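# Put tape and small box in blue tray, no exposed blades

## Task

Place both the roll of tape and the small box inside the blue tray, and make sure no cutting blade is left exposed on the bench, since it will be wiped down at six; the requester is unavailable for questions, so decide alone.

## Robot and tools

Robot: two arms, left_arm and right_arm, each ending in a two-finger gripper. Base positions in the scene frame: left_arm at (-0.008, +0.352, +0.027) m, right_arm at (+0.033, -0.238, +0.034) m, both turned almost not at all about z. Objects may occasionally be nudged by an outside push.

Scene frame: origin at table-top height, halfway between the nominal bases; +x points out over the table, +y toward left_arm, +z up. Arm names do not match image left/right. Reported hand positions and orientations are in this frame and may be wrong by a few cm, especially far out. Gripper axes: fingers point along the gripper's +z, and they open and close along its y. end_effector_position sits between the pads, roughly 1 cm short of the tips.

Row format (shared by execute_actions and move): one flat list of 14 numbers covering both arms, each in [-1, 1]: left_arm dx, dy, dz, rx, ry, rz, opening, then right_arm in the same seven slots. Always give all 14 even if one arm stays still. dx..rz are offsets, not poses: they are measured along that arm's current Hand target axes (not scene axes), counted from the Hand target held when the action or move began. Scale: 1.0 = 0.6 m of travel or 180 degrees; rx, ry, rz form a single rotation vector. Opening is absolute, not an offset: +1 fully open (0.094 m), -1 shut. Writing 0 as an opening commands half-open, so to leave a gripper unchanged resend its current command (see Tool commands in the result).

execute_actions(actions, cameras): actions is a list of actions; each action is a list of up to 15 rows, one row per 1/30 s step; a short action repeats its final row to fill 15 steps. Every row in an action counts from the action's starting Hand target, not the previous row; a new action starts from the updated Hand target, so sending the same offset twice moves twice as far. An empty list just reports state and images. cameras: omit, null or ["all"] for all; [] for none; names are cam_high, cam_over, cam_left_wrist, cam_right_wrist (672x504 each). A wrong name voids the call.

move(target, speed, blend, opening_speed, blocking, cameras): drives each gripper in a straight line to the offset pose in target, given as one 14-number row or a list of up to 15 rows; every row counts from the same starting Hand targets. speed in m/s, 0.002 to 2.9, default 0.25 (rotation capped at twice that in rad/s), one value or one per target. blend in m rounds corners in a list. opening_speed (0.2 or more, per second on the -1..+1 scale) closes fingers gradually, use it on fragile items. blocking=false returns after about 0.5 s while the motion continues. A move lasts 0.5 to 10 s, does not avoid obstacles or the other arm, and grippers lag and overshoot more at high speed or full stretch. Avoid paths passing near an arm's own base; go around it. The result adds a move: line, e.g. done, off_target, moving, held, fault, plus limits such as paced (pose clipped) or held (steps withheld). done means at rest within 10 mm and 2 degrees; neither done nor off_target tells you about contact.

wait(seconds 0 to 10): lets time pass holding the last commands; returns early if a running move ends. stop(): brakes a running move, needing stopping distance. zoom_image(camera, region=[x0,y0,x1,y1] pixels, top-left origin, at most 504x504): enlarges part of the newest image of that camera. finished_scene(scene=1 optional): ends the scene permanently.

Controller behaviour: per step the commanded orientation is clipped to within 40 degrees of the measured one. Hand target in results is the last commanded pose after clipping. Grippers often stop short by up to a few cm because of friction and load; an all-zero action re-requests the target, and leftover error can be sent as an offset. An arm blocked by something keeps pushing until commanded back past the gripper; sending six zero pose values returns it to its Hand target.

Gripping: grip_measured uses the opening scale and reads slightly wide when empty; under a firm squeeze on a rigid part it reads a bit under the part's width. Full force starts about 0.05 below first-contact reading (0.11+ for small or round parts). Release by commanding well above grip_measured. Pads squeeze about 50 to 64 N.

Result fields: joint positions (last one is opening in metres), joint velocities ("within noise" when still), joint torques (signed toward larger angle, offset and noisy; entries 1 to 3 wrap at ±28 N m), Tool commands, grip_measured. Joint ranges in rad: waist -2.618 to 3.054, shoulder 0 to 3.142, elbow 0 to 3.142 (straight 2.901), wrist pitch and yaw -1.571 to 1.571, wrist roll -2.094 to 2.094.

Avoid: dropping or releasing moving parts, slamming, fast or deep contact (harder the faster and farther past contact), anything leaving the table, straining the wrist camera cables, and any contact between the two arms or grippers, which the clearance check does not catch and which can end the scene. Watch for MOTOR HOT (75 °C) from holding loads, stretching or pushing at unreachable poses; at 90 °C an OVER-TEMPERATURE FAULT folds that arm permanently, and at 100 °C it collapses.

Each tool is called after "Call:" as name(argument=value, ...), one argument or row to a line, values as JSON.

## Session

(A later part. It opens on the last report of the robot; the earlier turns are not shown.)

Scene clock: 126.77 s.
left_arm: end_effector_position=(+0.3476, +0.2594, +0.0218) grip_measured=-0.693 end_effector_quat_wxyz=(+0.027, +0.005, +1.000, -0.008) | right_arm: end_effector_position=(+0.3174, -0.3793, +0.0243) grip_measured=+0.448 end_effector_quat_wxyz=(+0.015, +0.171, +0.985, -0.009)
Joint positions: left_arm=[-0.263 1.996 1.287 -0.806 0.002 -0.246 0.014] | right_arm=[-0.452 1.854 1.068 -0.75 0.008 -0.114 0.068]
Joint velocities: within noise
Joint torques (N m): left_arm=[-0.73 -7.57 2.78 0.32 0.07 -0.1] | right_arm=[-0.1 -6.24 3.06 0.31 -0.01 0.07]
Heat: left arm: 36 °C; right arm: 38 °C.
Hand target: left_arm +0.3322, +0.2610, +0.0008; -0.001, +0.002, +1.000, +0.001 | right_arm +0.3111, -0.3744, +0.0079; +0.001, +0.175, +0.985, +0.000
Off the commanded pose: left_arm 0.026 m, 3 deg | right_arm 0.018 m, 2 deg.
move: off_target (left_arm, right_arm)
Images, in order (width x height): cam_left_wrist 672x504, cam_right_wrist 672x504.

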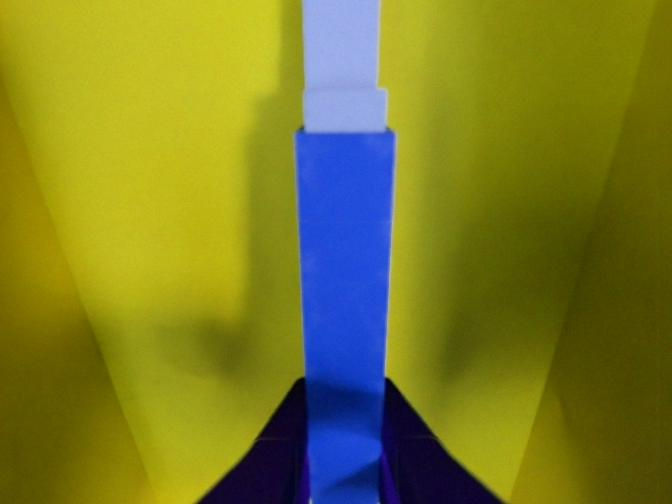

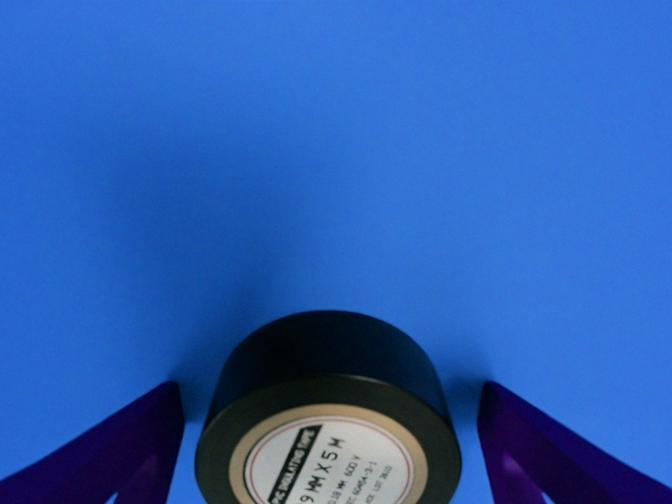

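Call:
move(
  target=[
    [0,0,-0.025,0,0,0,-0.4, 0,0,-0.01,0,0,0,0.6],
    [0,0,-0.15,0,0,0,-0.4, 0,0,-0.17,0,0,0,0.6],
    [0,0.13,-0.25,0,0,0,-0.4, 0.41,0.738,-0.233,0,0,-0.111,0.6],
  ],
  speed=[0.05,0.15,0.3],
  blend=[0,0.04,0],
)

Scene clock: 141.60 s.
left_arm: end_effector_position=(+0.3297, +0.3384, +0.1345) grip_measured=-0.402 end_effector_quat_wxyz=(-0.016, -0.003, +1.000, +0.004) | right_arm: end_effector_position=(+0.2261, +0.1247, +0.1538) grip_measured=+0.598 end_effector_quat_wxyz=(+0.003, -0.009, +1.000, +0.011)
Joint positions: left_arm=[-0.053 1.858 1.563 -1.309 -0.006 -0.051 0.028] | right_arm=[1.082 2.108 1.969 -1.41 -0.005 1.058 0.075]
Joint velocities: within noise
Joint torques (N m): left_arm=[0.36 -11.08 10.37 -0.27 0.07 0.08] | right_arm=[-0.88 -9.14 8.39 -0.14 0.03 0.08]
Heat: left arm: 37 °C; right arm: 38 °C.
Hand target: left_arm +0.3329, +0.3389, +0.1509; -0.001, +0.002, +1.000, +0.001 | right_arm +0.2322, +0.1260, +0.1476; +0.001, +0.001, +1.000, +0.000
Off the commanded pose: left_arm 0.017 m, 2 deg | right_arm 0.009 m, 2 deg.
move: off_target (left_arm)

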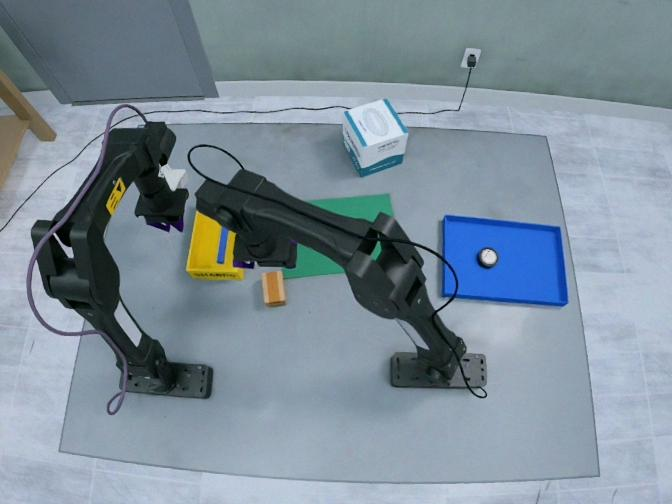

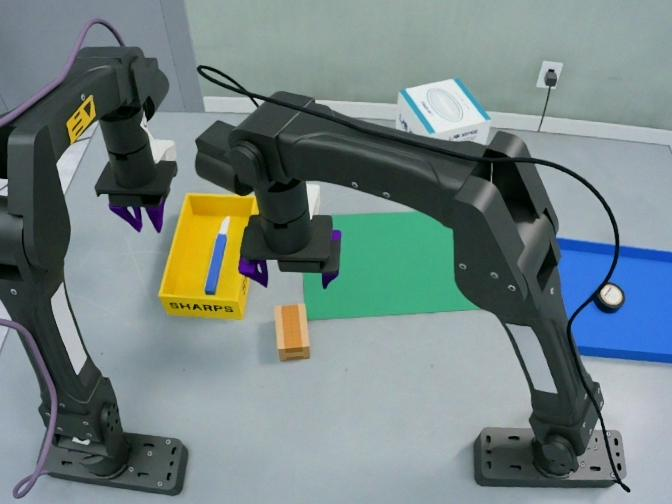

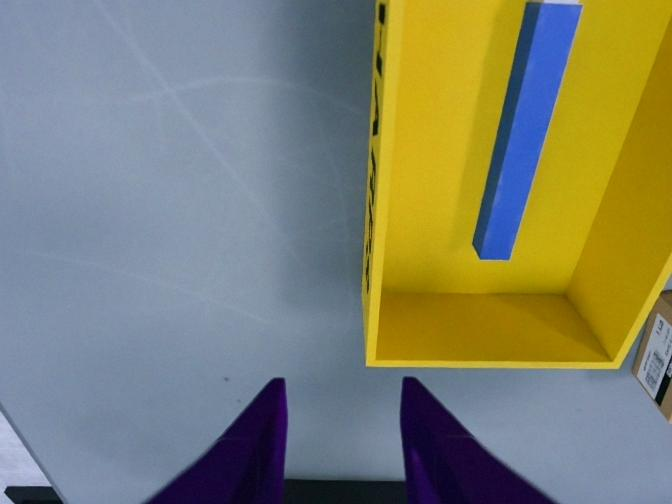

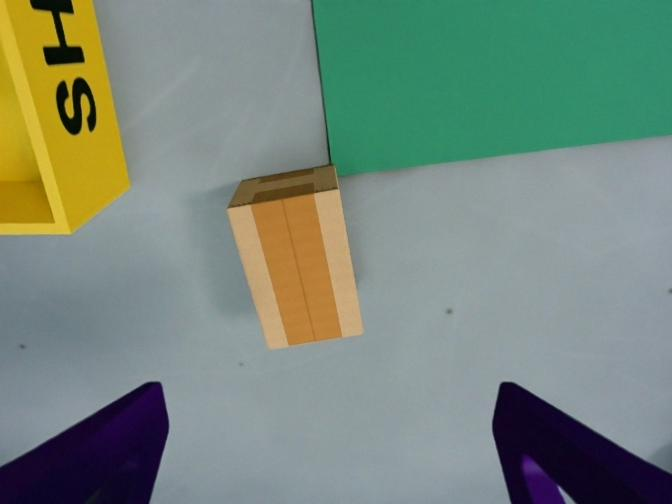

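Call:
move(
  target=[0,0,0,0,0,0,-0.4, 0.047,0.02,0.14,0,0,-0.05,0.9],
  speed=0.15,
  cameras=["cam_over","cam_right_wrist"],
)

Scene clock: 150.03 s.
left_arm: end_effector_position=(+0.3297, +0.3384, +0.1345) grip_measured=-0.402 end_effector_quat_wxyz=(-0.016, -0.003, +1.000, +0.004) | right_arm: end_effector_position=(+0.2054, +0.1413, +0.0818) grip_measured=+0.898 end_effector_quat_wxyz=(+0.005, -0.074, +0.997, +0.015)
Joint positions: left_arm=[-0.053 1.858 1.563 -1.309 -0.006 -0.051 0.028] | right_arm=[1.145 2.133 1.72 -1.126 -0.005 0.99 0.089]
Joint velocities: within noise
Joint torques (N m): left_arm=[0.36 -11.07 10.36 -0.27 0.06 0.08] | right_arm=[0.23 -9.92 4.07 0.25 0.02 -0.05]
Heat: left arm: 38 °C; right arm: 39 °C.
Hand target: left_arm +0.3329, +0.3389, +0.1509; -0.001, +0.002, +1.000, +0.001 | right_arm +0.2042, +0.1381, +0.0635; +0.001, -0.077, +0.997, +0.000
Off the commanded pose: left_arm 0.017 m, 2 deg | right_arm 0.019 m, 2 deg.
move: off_target (left_arm, right_arm)
Images, in order (width x height): cam_over 672x504, cam_right_wrist 672x504.

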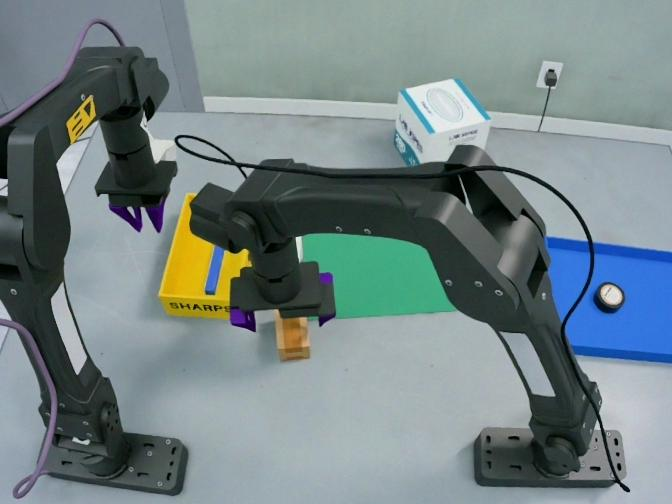

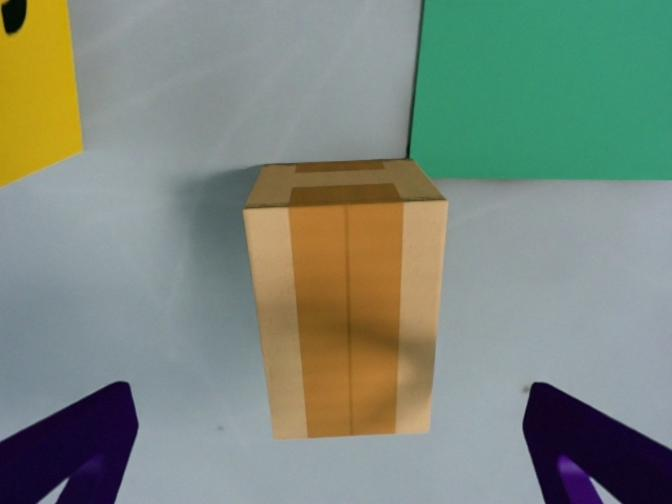

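Call:
move(
  target=[
    [0,0,0,0,0,0,-0.4, 0.008,-0.008,0.08,0,0,0,0.9],
  ],
  speed=0.1,
  cameras=["cam_right_wrist"],
)

Call:
move(
  target=[0,0,0,0,0,0,-0.4, 0,0,0,0,0,0,-0.2],
  opening_speed=1.0,
  cameras=["cam_right_wrist"],
)

Scene clock: 155.03 s.
left_arm: end_effector_position=(+0.3297, +0.3384, +0.1345) grip_measured=-0.402 end_effector_quat_wxyz=(-0.016, -0.003, +1.000, +0.004) | right_arm: end_effector_position=(+0.2038, +0.1378, +0.0340) grip_measured=+0.898 end_effector_quat_wxyz=(+0.006, -0.076, +0.997, +0.016)
Joint positions: left_arm=[-0.053 1.858 1.563 -1.309 -0.006 -0.051 0.028] | right_arm=[1.145 2.165 1.575 -0.946 -0.005 0.987 0.089]
Joint velocities: within noise
Joint torques (N m): left_arm=[0.36 -11.06 10.36 -0.27 0.06 0.07] | right_arm=[0.5 -9.78 3.85 0.25 0.03 -0.02]
Heat: left arm: 38 °C; right arm: 39 °C.
Hand target: left_arm +0.3329, +0.3389, +0.1509; -0.001, +0.002, +1.000, +0.001 | right_arm +0.2004, +0.1327, +0.0155; +0.001, -0.077, +0.997, +0.000
Off the commanded pose: left_arm 0.017 m, 2 deg | right_arm 0.020 m, 2 deg.
move: off_target (left_arm, right_arm)
Images, in order (width x height): cam_right_wrist 672x504.

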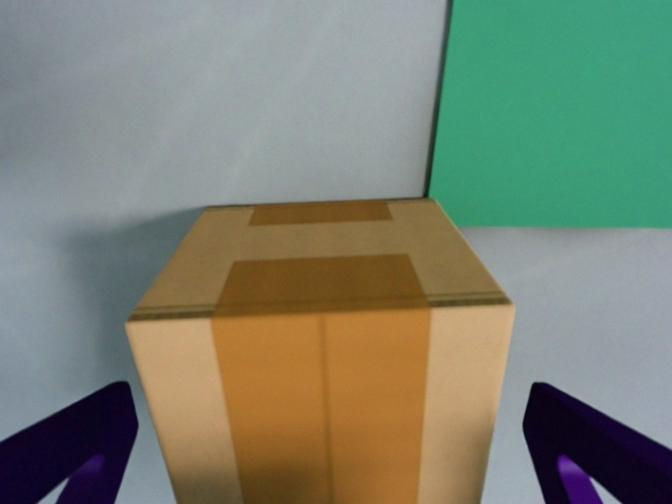

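Scene clock: 156.63 s.
left_arm: end_effector_position=(+0.3297, +0.3384, +0.1345) grip_measured=-0.402 end_effector_quat_wxyz=(-0.016, -0.003, +1.000, +0.004) | right_arm: end_effector_position=(+0.2038, +0.1378, +0.0340) grip_measured=-0.053 end_effector_quat_wxyz=(+0.006, -0.076, +0.997, +0.016)
Joint positions: left_arm=[-0.053 1.858 1.563 -1.309 -0.006 -0.051 0.028] | right_arm=[1.145 2.165 1.575 -0.946 -0.005 0.987 0.044]
Joint velocities: within noise
Joint torques (N m): left_arm=[0.34 -11.08 10.36 -0.27 0.06 0.06] | right_arm=[0.51 -9.76 3.85 0.24 0.02 -0.01]
Heat: left arm: 39 °C; right arm: 39 °C.
Hand target: left_arm +0.3329, +0.3389, +0.1509; -0.001, +0.002, +1.000, +0.001 | right_arm +0.2004, +0.1327, +0.0155; +0.001, -0.077, +0.997, +0.000
Off the commanded pose: left_arm 0.017 m, 2 deg | right_arm 0.019 m, 2 deg.
move: off_target (left_arm, right_arm)
Images, in order (width x height): cam_right_wrist 672x504.

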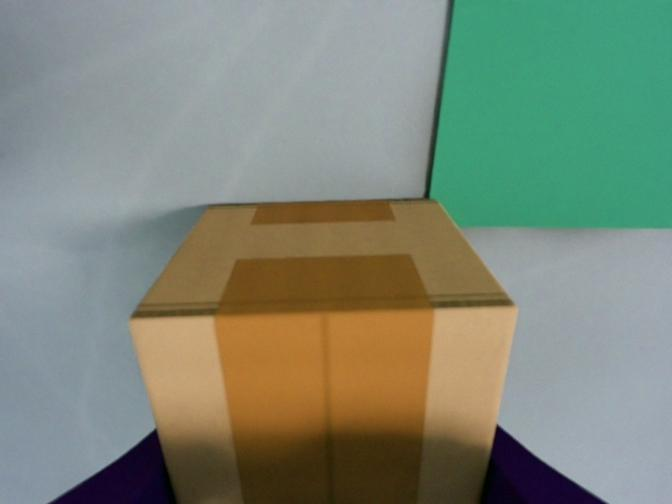

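Call:
move(
  target=[
    [0,0,0,0,0,0,-0.4, -0.012,-0.035,-0.217,0,0,0,-0.2],
    [0,0,0,0,0,0,-0.4, -0.01,-0.995,-0.225,0,0,0.217,-0.2],
  ],
  speed=[0.15,0.3],
  blend=[0.04,0],
)

Scene clock: 166.13 s.
left_arm: end_effector_position=(+0.3297, +0.3384, +0.1345) grip_measured=-0.402 end_effector_quat_wxyz=(-0.016, -0.003, +1.000, +0.004) | right_arm: end_effector_position=(+0.2903, -0.4550, +0.1484) grip_measured=-0.053 end_effector_quat_wxyz=(-0.001, +0.269, +0.963, -0.004)
Joint positions: left_arm=[-0.053 1.858 1.563 -1.309 -0.006 -0.051 0.028] | right_arm=[-0.692 1.818 1.542 -1.293 0.008 -0.153 0.044]
Joint velocities: within noise
Joint torques (N m): left_arm=[0.36 -11.1 10.35 -0.27 0.06 0.07] | right_arm=[0.47 -7.53 8.66 -0.14 -0.01 -0.07]
Heat: left arm: 39 °C; right arm: 38 °C.
Hand target: left_arm +0.3329, +0.3389, +0.1509; -0.001, +0.002, +1.000, +0.001 | right_arm +0.2977, -0.4563, +0.1506; +0.001, +0.261, +0.965, +0.000
Off the commanded pose: left_arm 0.017 m, 2 deg | right_arm 0.008 m, 1 deg.
move: off_target (left_arm)

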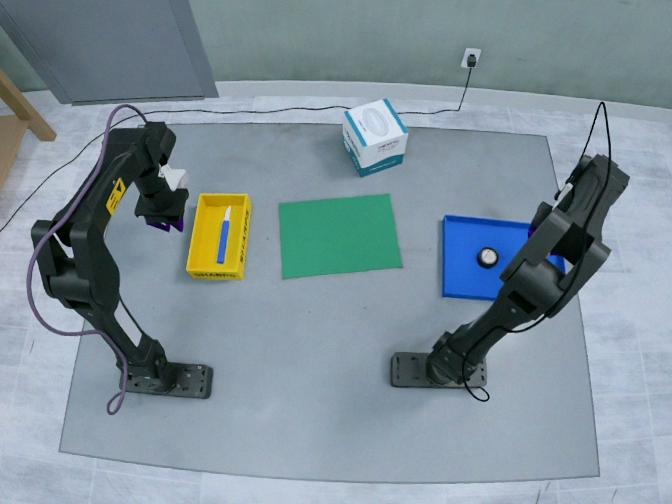

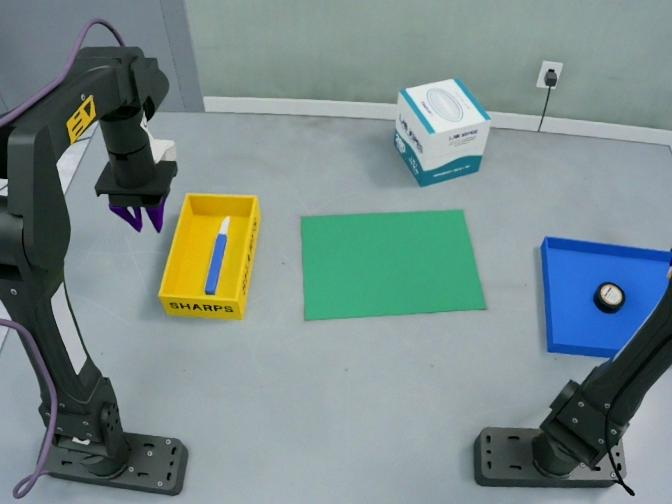

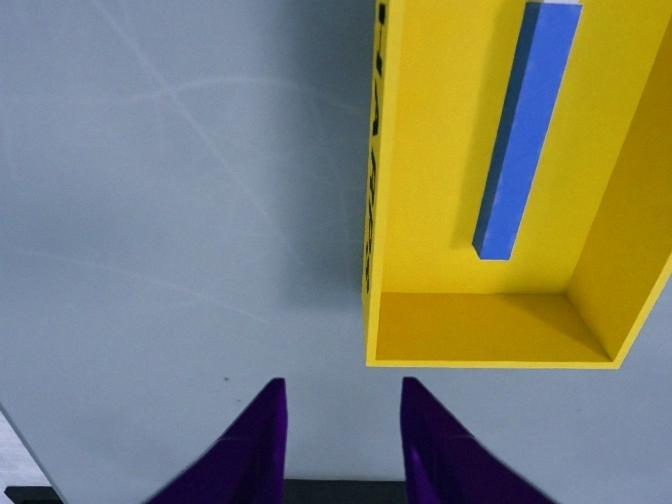

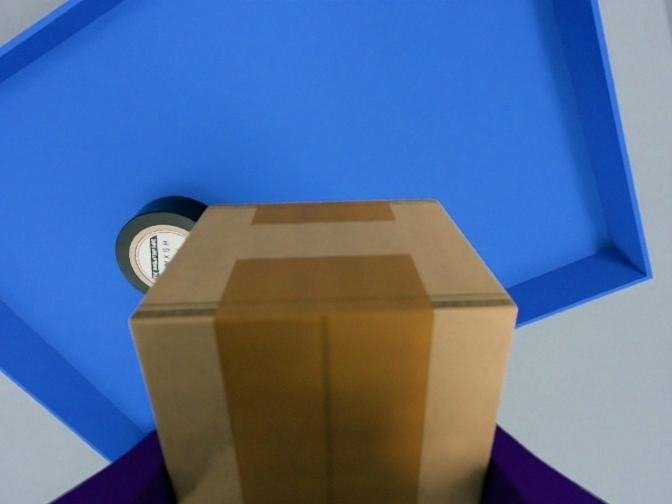

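Call:
move(
  target=[
    [0,0,0,0,0,0,-0.4, -0.04,-0.035,0.12,0,0,0,-0.2],
    [0,0,0,0,0,0,-0.4, -0.04,-0.035,0.2,0,0,0,-0.2],
  ],
  speed=[0.2,0.07],
  blend=[0.02,0],
)

Scene clock: 173.47 s.
left_arm: end_effector_position=(+0.3297, +0.3384, +0.1345) grip_measured=-0.402 end_effector_quat_wxyz=(-0.016, -0.003, +1.000, +0.004) | right_arm: end_effector_position=(+0.3121, -0.4890, +0.0465) grip_measured=-0.053 end_effector_quat_wxyz=(+0.010, +0.263, +0.965, -0.010)
Joint positions: left_arm=[-0.053 1.858 1.563 -1.309 -0.006 -0.051 0.028] | right_arm=[-0.724 2.019 1.401 -0.925 0.008 -0.197 0.044]
Joint velocities: within noise
Joint torques (N m): left_arm=[0.35 -11.08 10.37 -0.27 0.06 0.07] | right_arm=[-0.76 -8.68 3.75 0.28 -0.03 -0.06]
Heat: left arm: 40 °C; right arm: 39 °C.
Hand target: left_arm +0.3329, +0.3389, +0.1509; -0.001, +0.002, +1.000, +0.001 | right_arm +0.3082, -0.4865, +0.0307; +0.001, +0.261, +0.965, +0.000
Off the commanded pose: left_arm 0.017 m, 2 deg | right_arm 0.017 m, 2 deg.
move: off_target (left_arm, right_arm)

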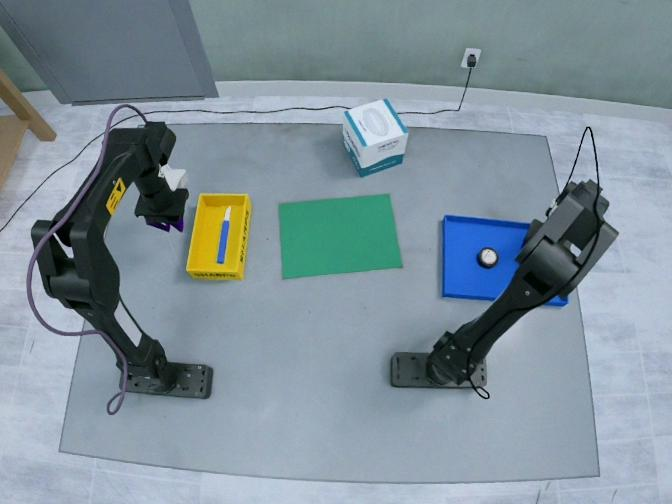

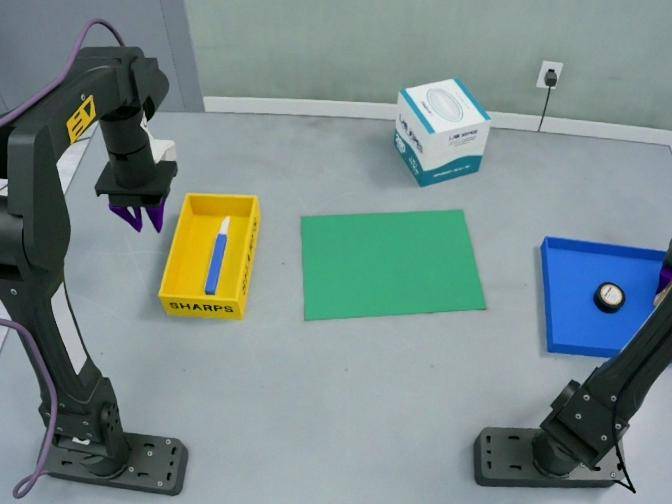

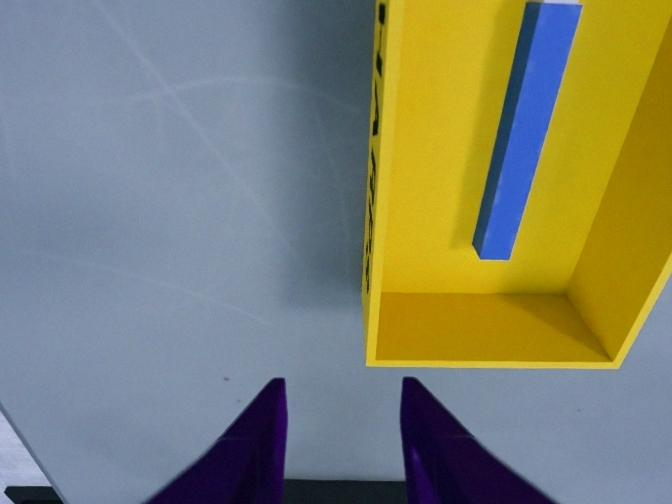

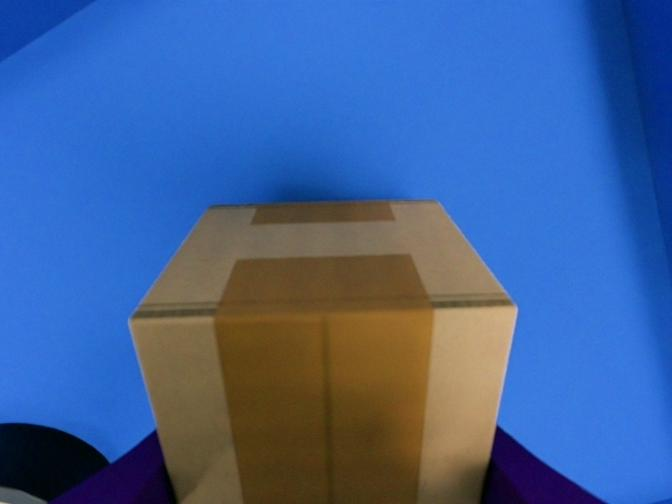

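Lower ~8 mm, then open slowly and retreat.

Call:
move(
  target=[0,0,0,0,0,0,-0.4, 0,0,0.018,0,0,0,-0.2],
  speed=0.04,
  cameras=["cam_right_wrist"],
)

Scene clock: 176.00 s.
left_arm: end_effector_position=(+0.3297, +0.3384, +0.1345) grip_measured=-0.402 end_effector_quat_wxyz=(-0.016, -0.003, +1.000, +0.004) | right_arm: end_effector_position=(+0.3130, -0.4898, +0.0370) grip_measured=-0.053 end_effector_quat_wxyz=(+0.012, +0.263, +0.965, -0.011)
Joint positions: left_arm=[-0.053 1.858 1.563 -1.309 -0.006 -0.051 0.028] | right_arm=[-0.724 2.034 1.382 -0.888 0.008 -0.197 0.044]
Joint velocities: within noise
Joint torques (N m): left_arm=[0.35 -11.07 10.36 -0.28 0.06 0.08] | right_arm=[-0.79 -8.54 3.58 0.28 -0.01 -0.06]
Heat: left arm: 40 °C; right arm: 39 °C.
Hand target: left_arm +0.3329, +0.3389, +0.1509; -0.001, +0.002, +1.000, +0.001 | right_arm +0.3083, -0.4866, +0.0199; +0.001, +0.261, +0.965, +0.000
Off the commanded pose: left_arm 0.017 m, 2 deg | right_arm 0.018 m, 2 deg.
move: off_target (left_arm, right_arm)
Images, in order (width x height): cam_right_wrist 672x504.

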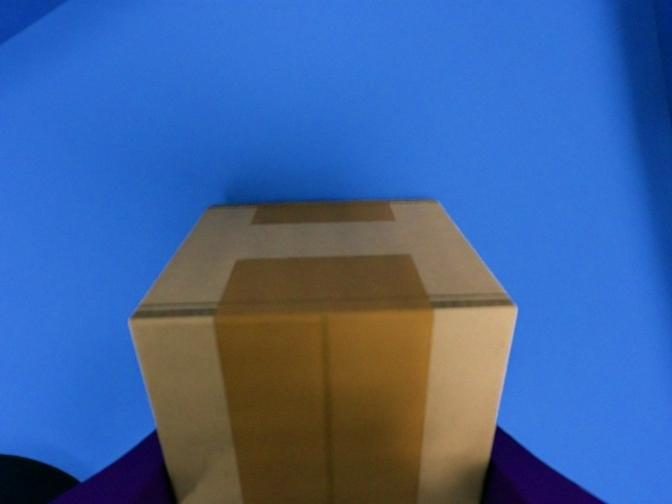

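Call:
move(
  target=[
    [0,0,0,0,0,0,-0.4, 0,0,0.011,0,0,0,-0.2],
  ],
  speed=0.03,
  cameras=[],
)

Scene clock: 180.00 s.
left_arm: end_effector_position=(+0.3297, +0.3384, +0.1345) grip_measured=-0.402 end_effector_quat_wxyz=(-0.016, -0.003, +1.000, +0.004) | right_arm: end_effector_position=(+0.3145, -0.4911, +0.0349) grip_measured=-0.053 end_effector_quat_wxyz=(+0.016, +0.263, +0.965, -0.013)
Joint positions: left_arm=[-0.053 1.858 1.563 -1.309 -0.006 -0.051 0.028] | right_arm=[-0.724 2.035 1.375 -0.87 0.008 -0.197 0.044]
Joint velocities: within noise
Joint torques (N m): left_arm=[0.35 -11.08 10.36 -0.28 0.06 0.08] | right_arm=[-0.76 -7.87 3.21 0.32 -0.02 -0.05]
Heat: left arm: 40 °C; right arm: 38 °C.
Hand target: left_arm +0.3329, +0.3389, +0.1509; -0.001, +0.002, +1.000, +0.001 | right_arm +0.3083, -0.4866, +0.0133; +0.001, +0.261, +0.965, +0.000
Off the commanded pose: left_arm 0.017 m, 2 deg | right_arm 0.023 m, 2 deg.
move: off_target (left_arm, right_arm)
No camera images: "cameras" was empty.

Contact. Release and lift.

Call:
move(
  target=[
    [0,0,0,0,0,0,-0.4, 0,0,-0.012,0,0,0,0.2],
    [0,0,0,0,0,0,-0.4, 0,0,-0.23,0,0,0,0.2],
  ],
  speed=[0.03,0.2],
  opening_speed=1.0,
)

Scene clock: 185.00 s.
left_arm: end_effector_position=(+0.3297, +0.3384, +0.1345) grip_measured=-0.402 end_effector_quat_wxyz=(-0.016, -0.003, +1.000, +0.004) | right_arm: end_effector_position=(+0.3054, -0.4830, +0.1394) grip_measured=+0.198 end_effector_quat_wxyz=(-0.014, +0.263, +0.965, +0.002)
Joint positions: left_arm=[-0.053 1.858 1.563 -1.309 -0.006 -0.051 0.028] | right_arm=[-0.724 1.965 1.701 -1.335 0.008 -0.197 0.056]
Joint velocities: within noise
Joint torques (N m): left_arm=[0.34 -11.06 10.36 -0.26 0.06 0.08] | right_arm=[-0.83 -12.05 7.82 -0.2 -0.02 -0.06]
Heat: left arm: 40 °C; right arm: 38 °C.
Hand target: left_arm +0.3329, +0.3389, +0.1509; -0.001, +0.002, +1.000, +0.001 | right_arm +0.3079, -0.4866, +0.1513; +0.001, +0.261, +0.965, +0.000
Off the commanded pose: left_arm 0.017 m, 2 deg | right_arm 0.013 m, 2 deg.
move: off_target (left_arm, right_arm)

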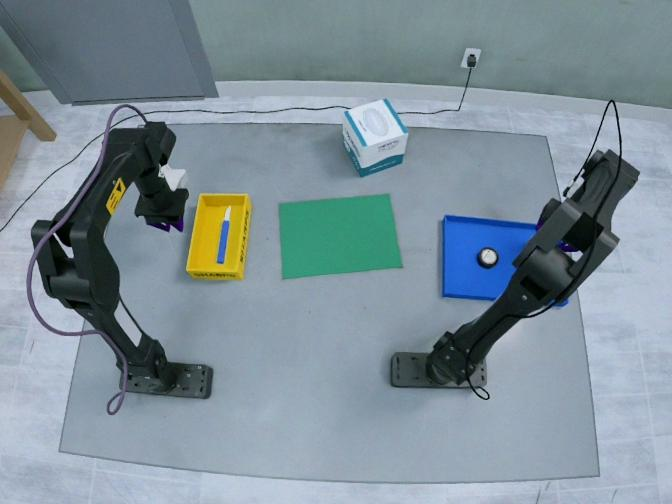

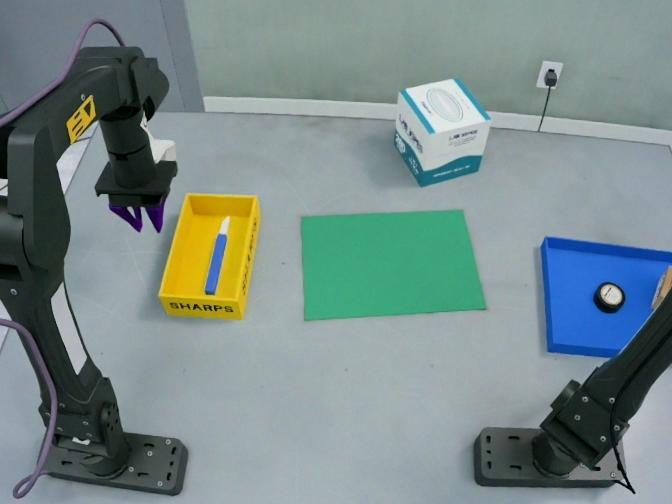

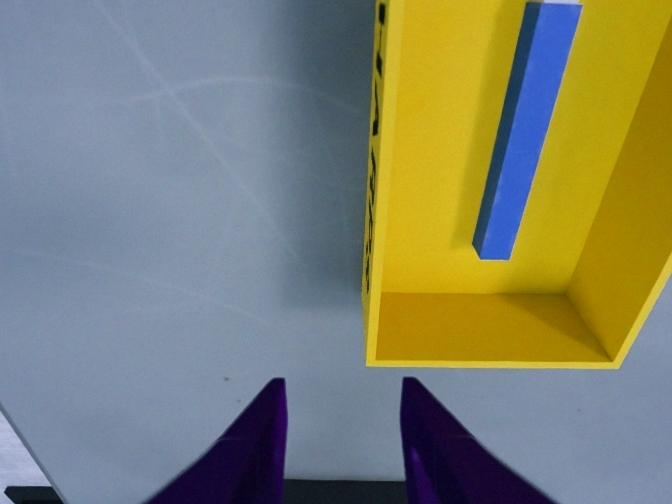

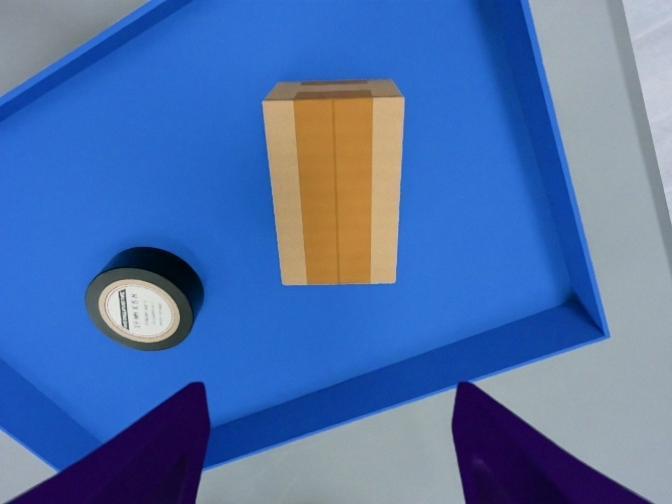

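Everything is in place: the tape and the box are in the tray, and the knife is in the sharps bin.

Call:
finished_scene(
)

The scene is finished: the task was done.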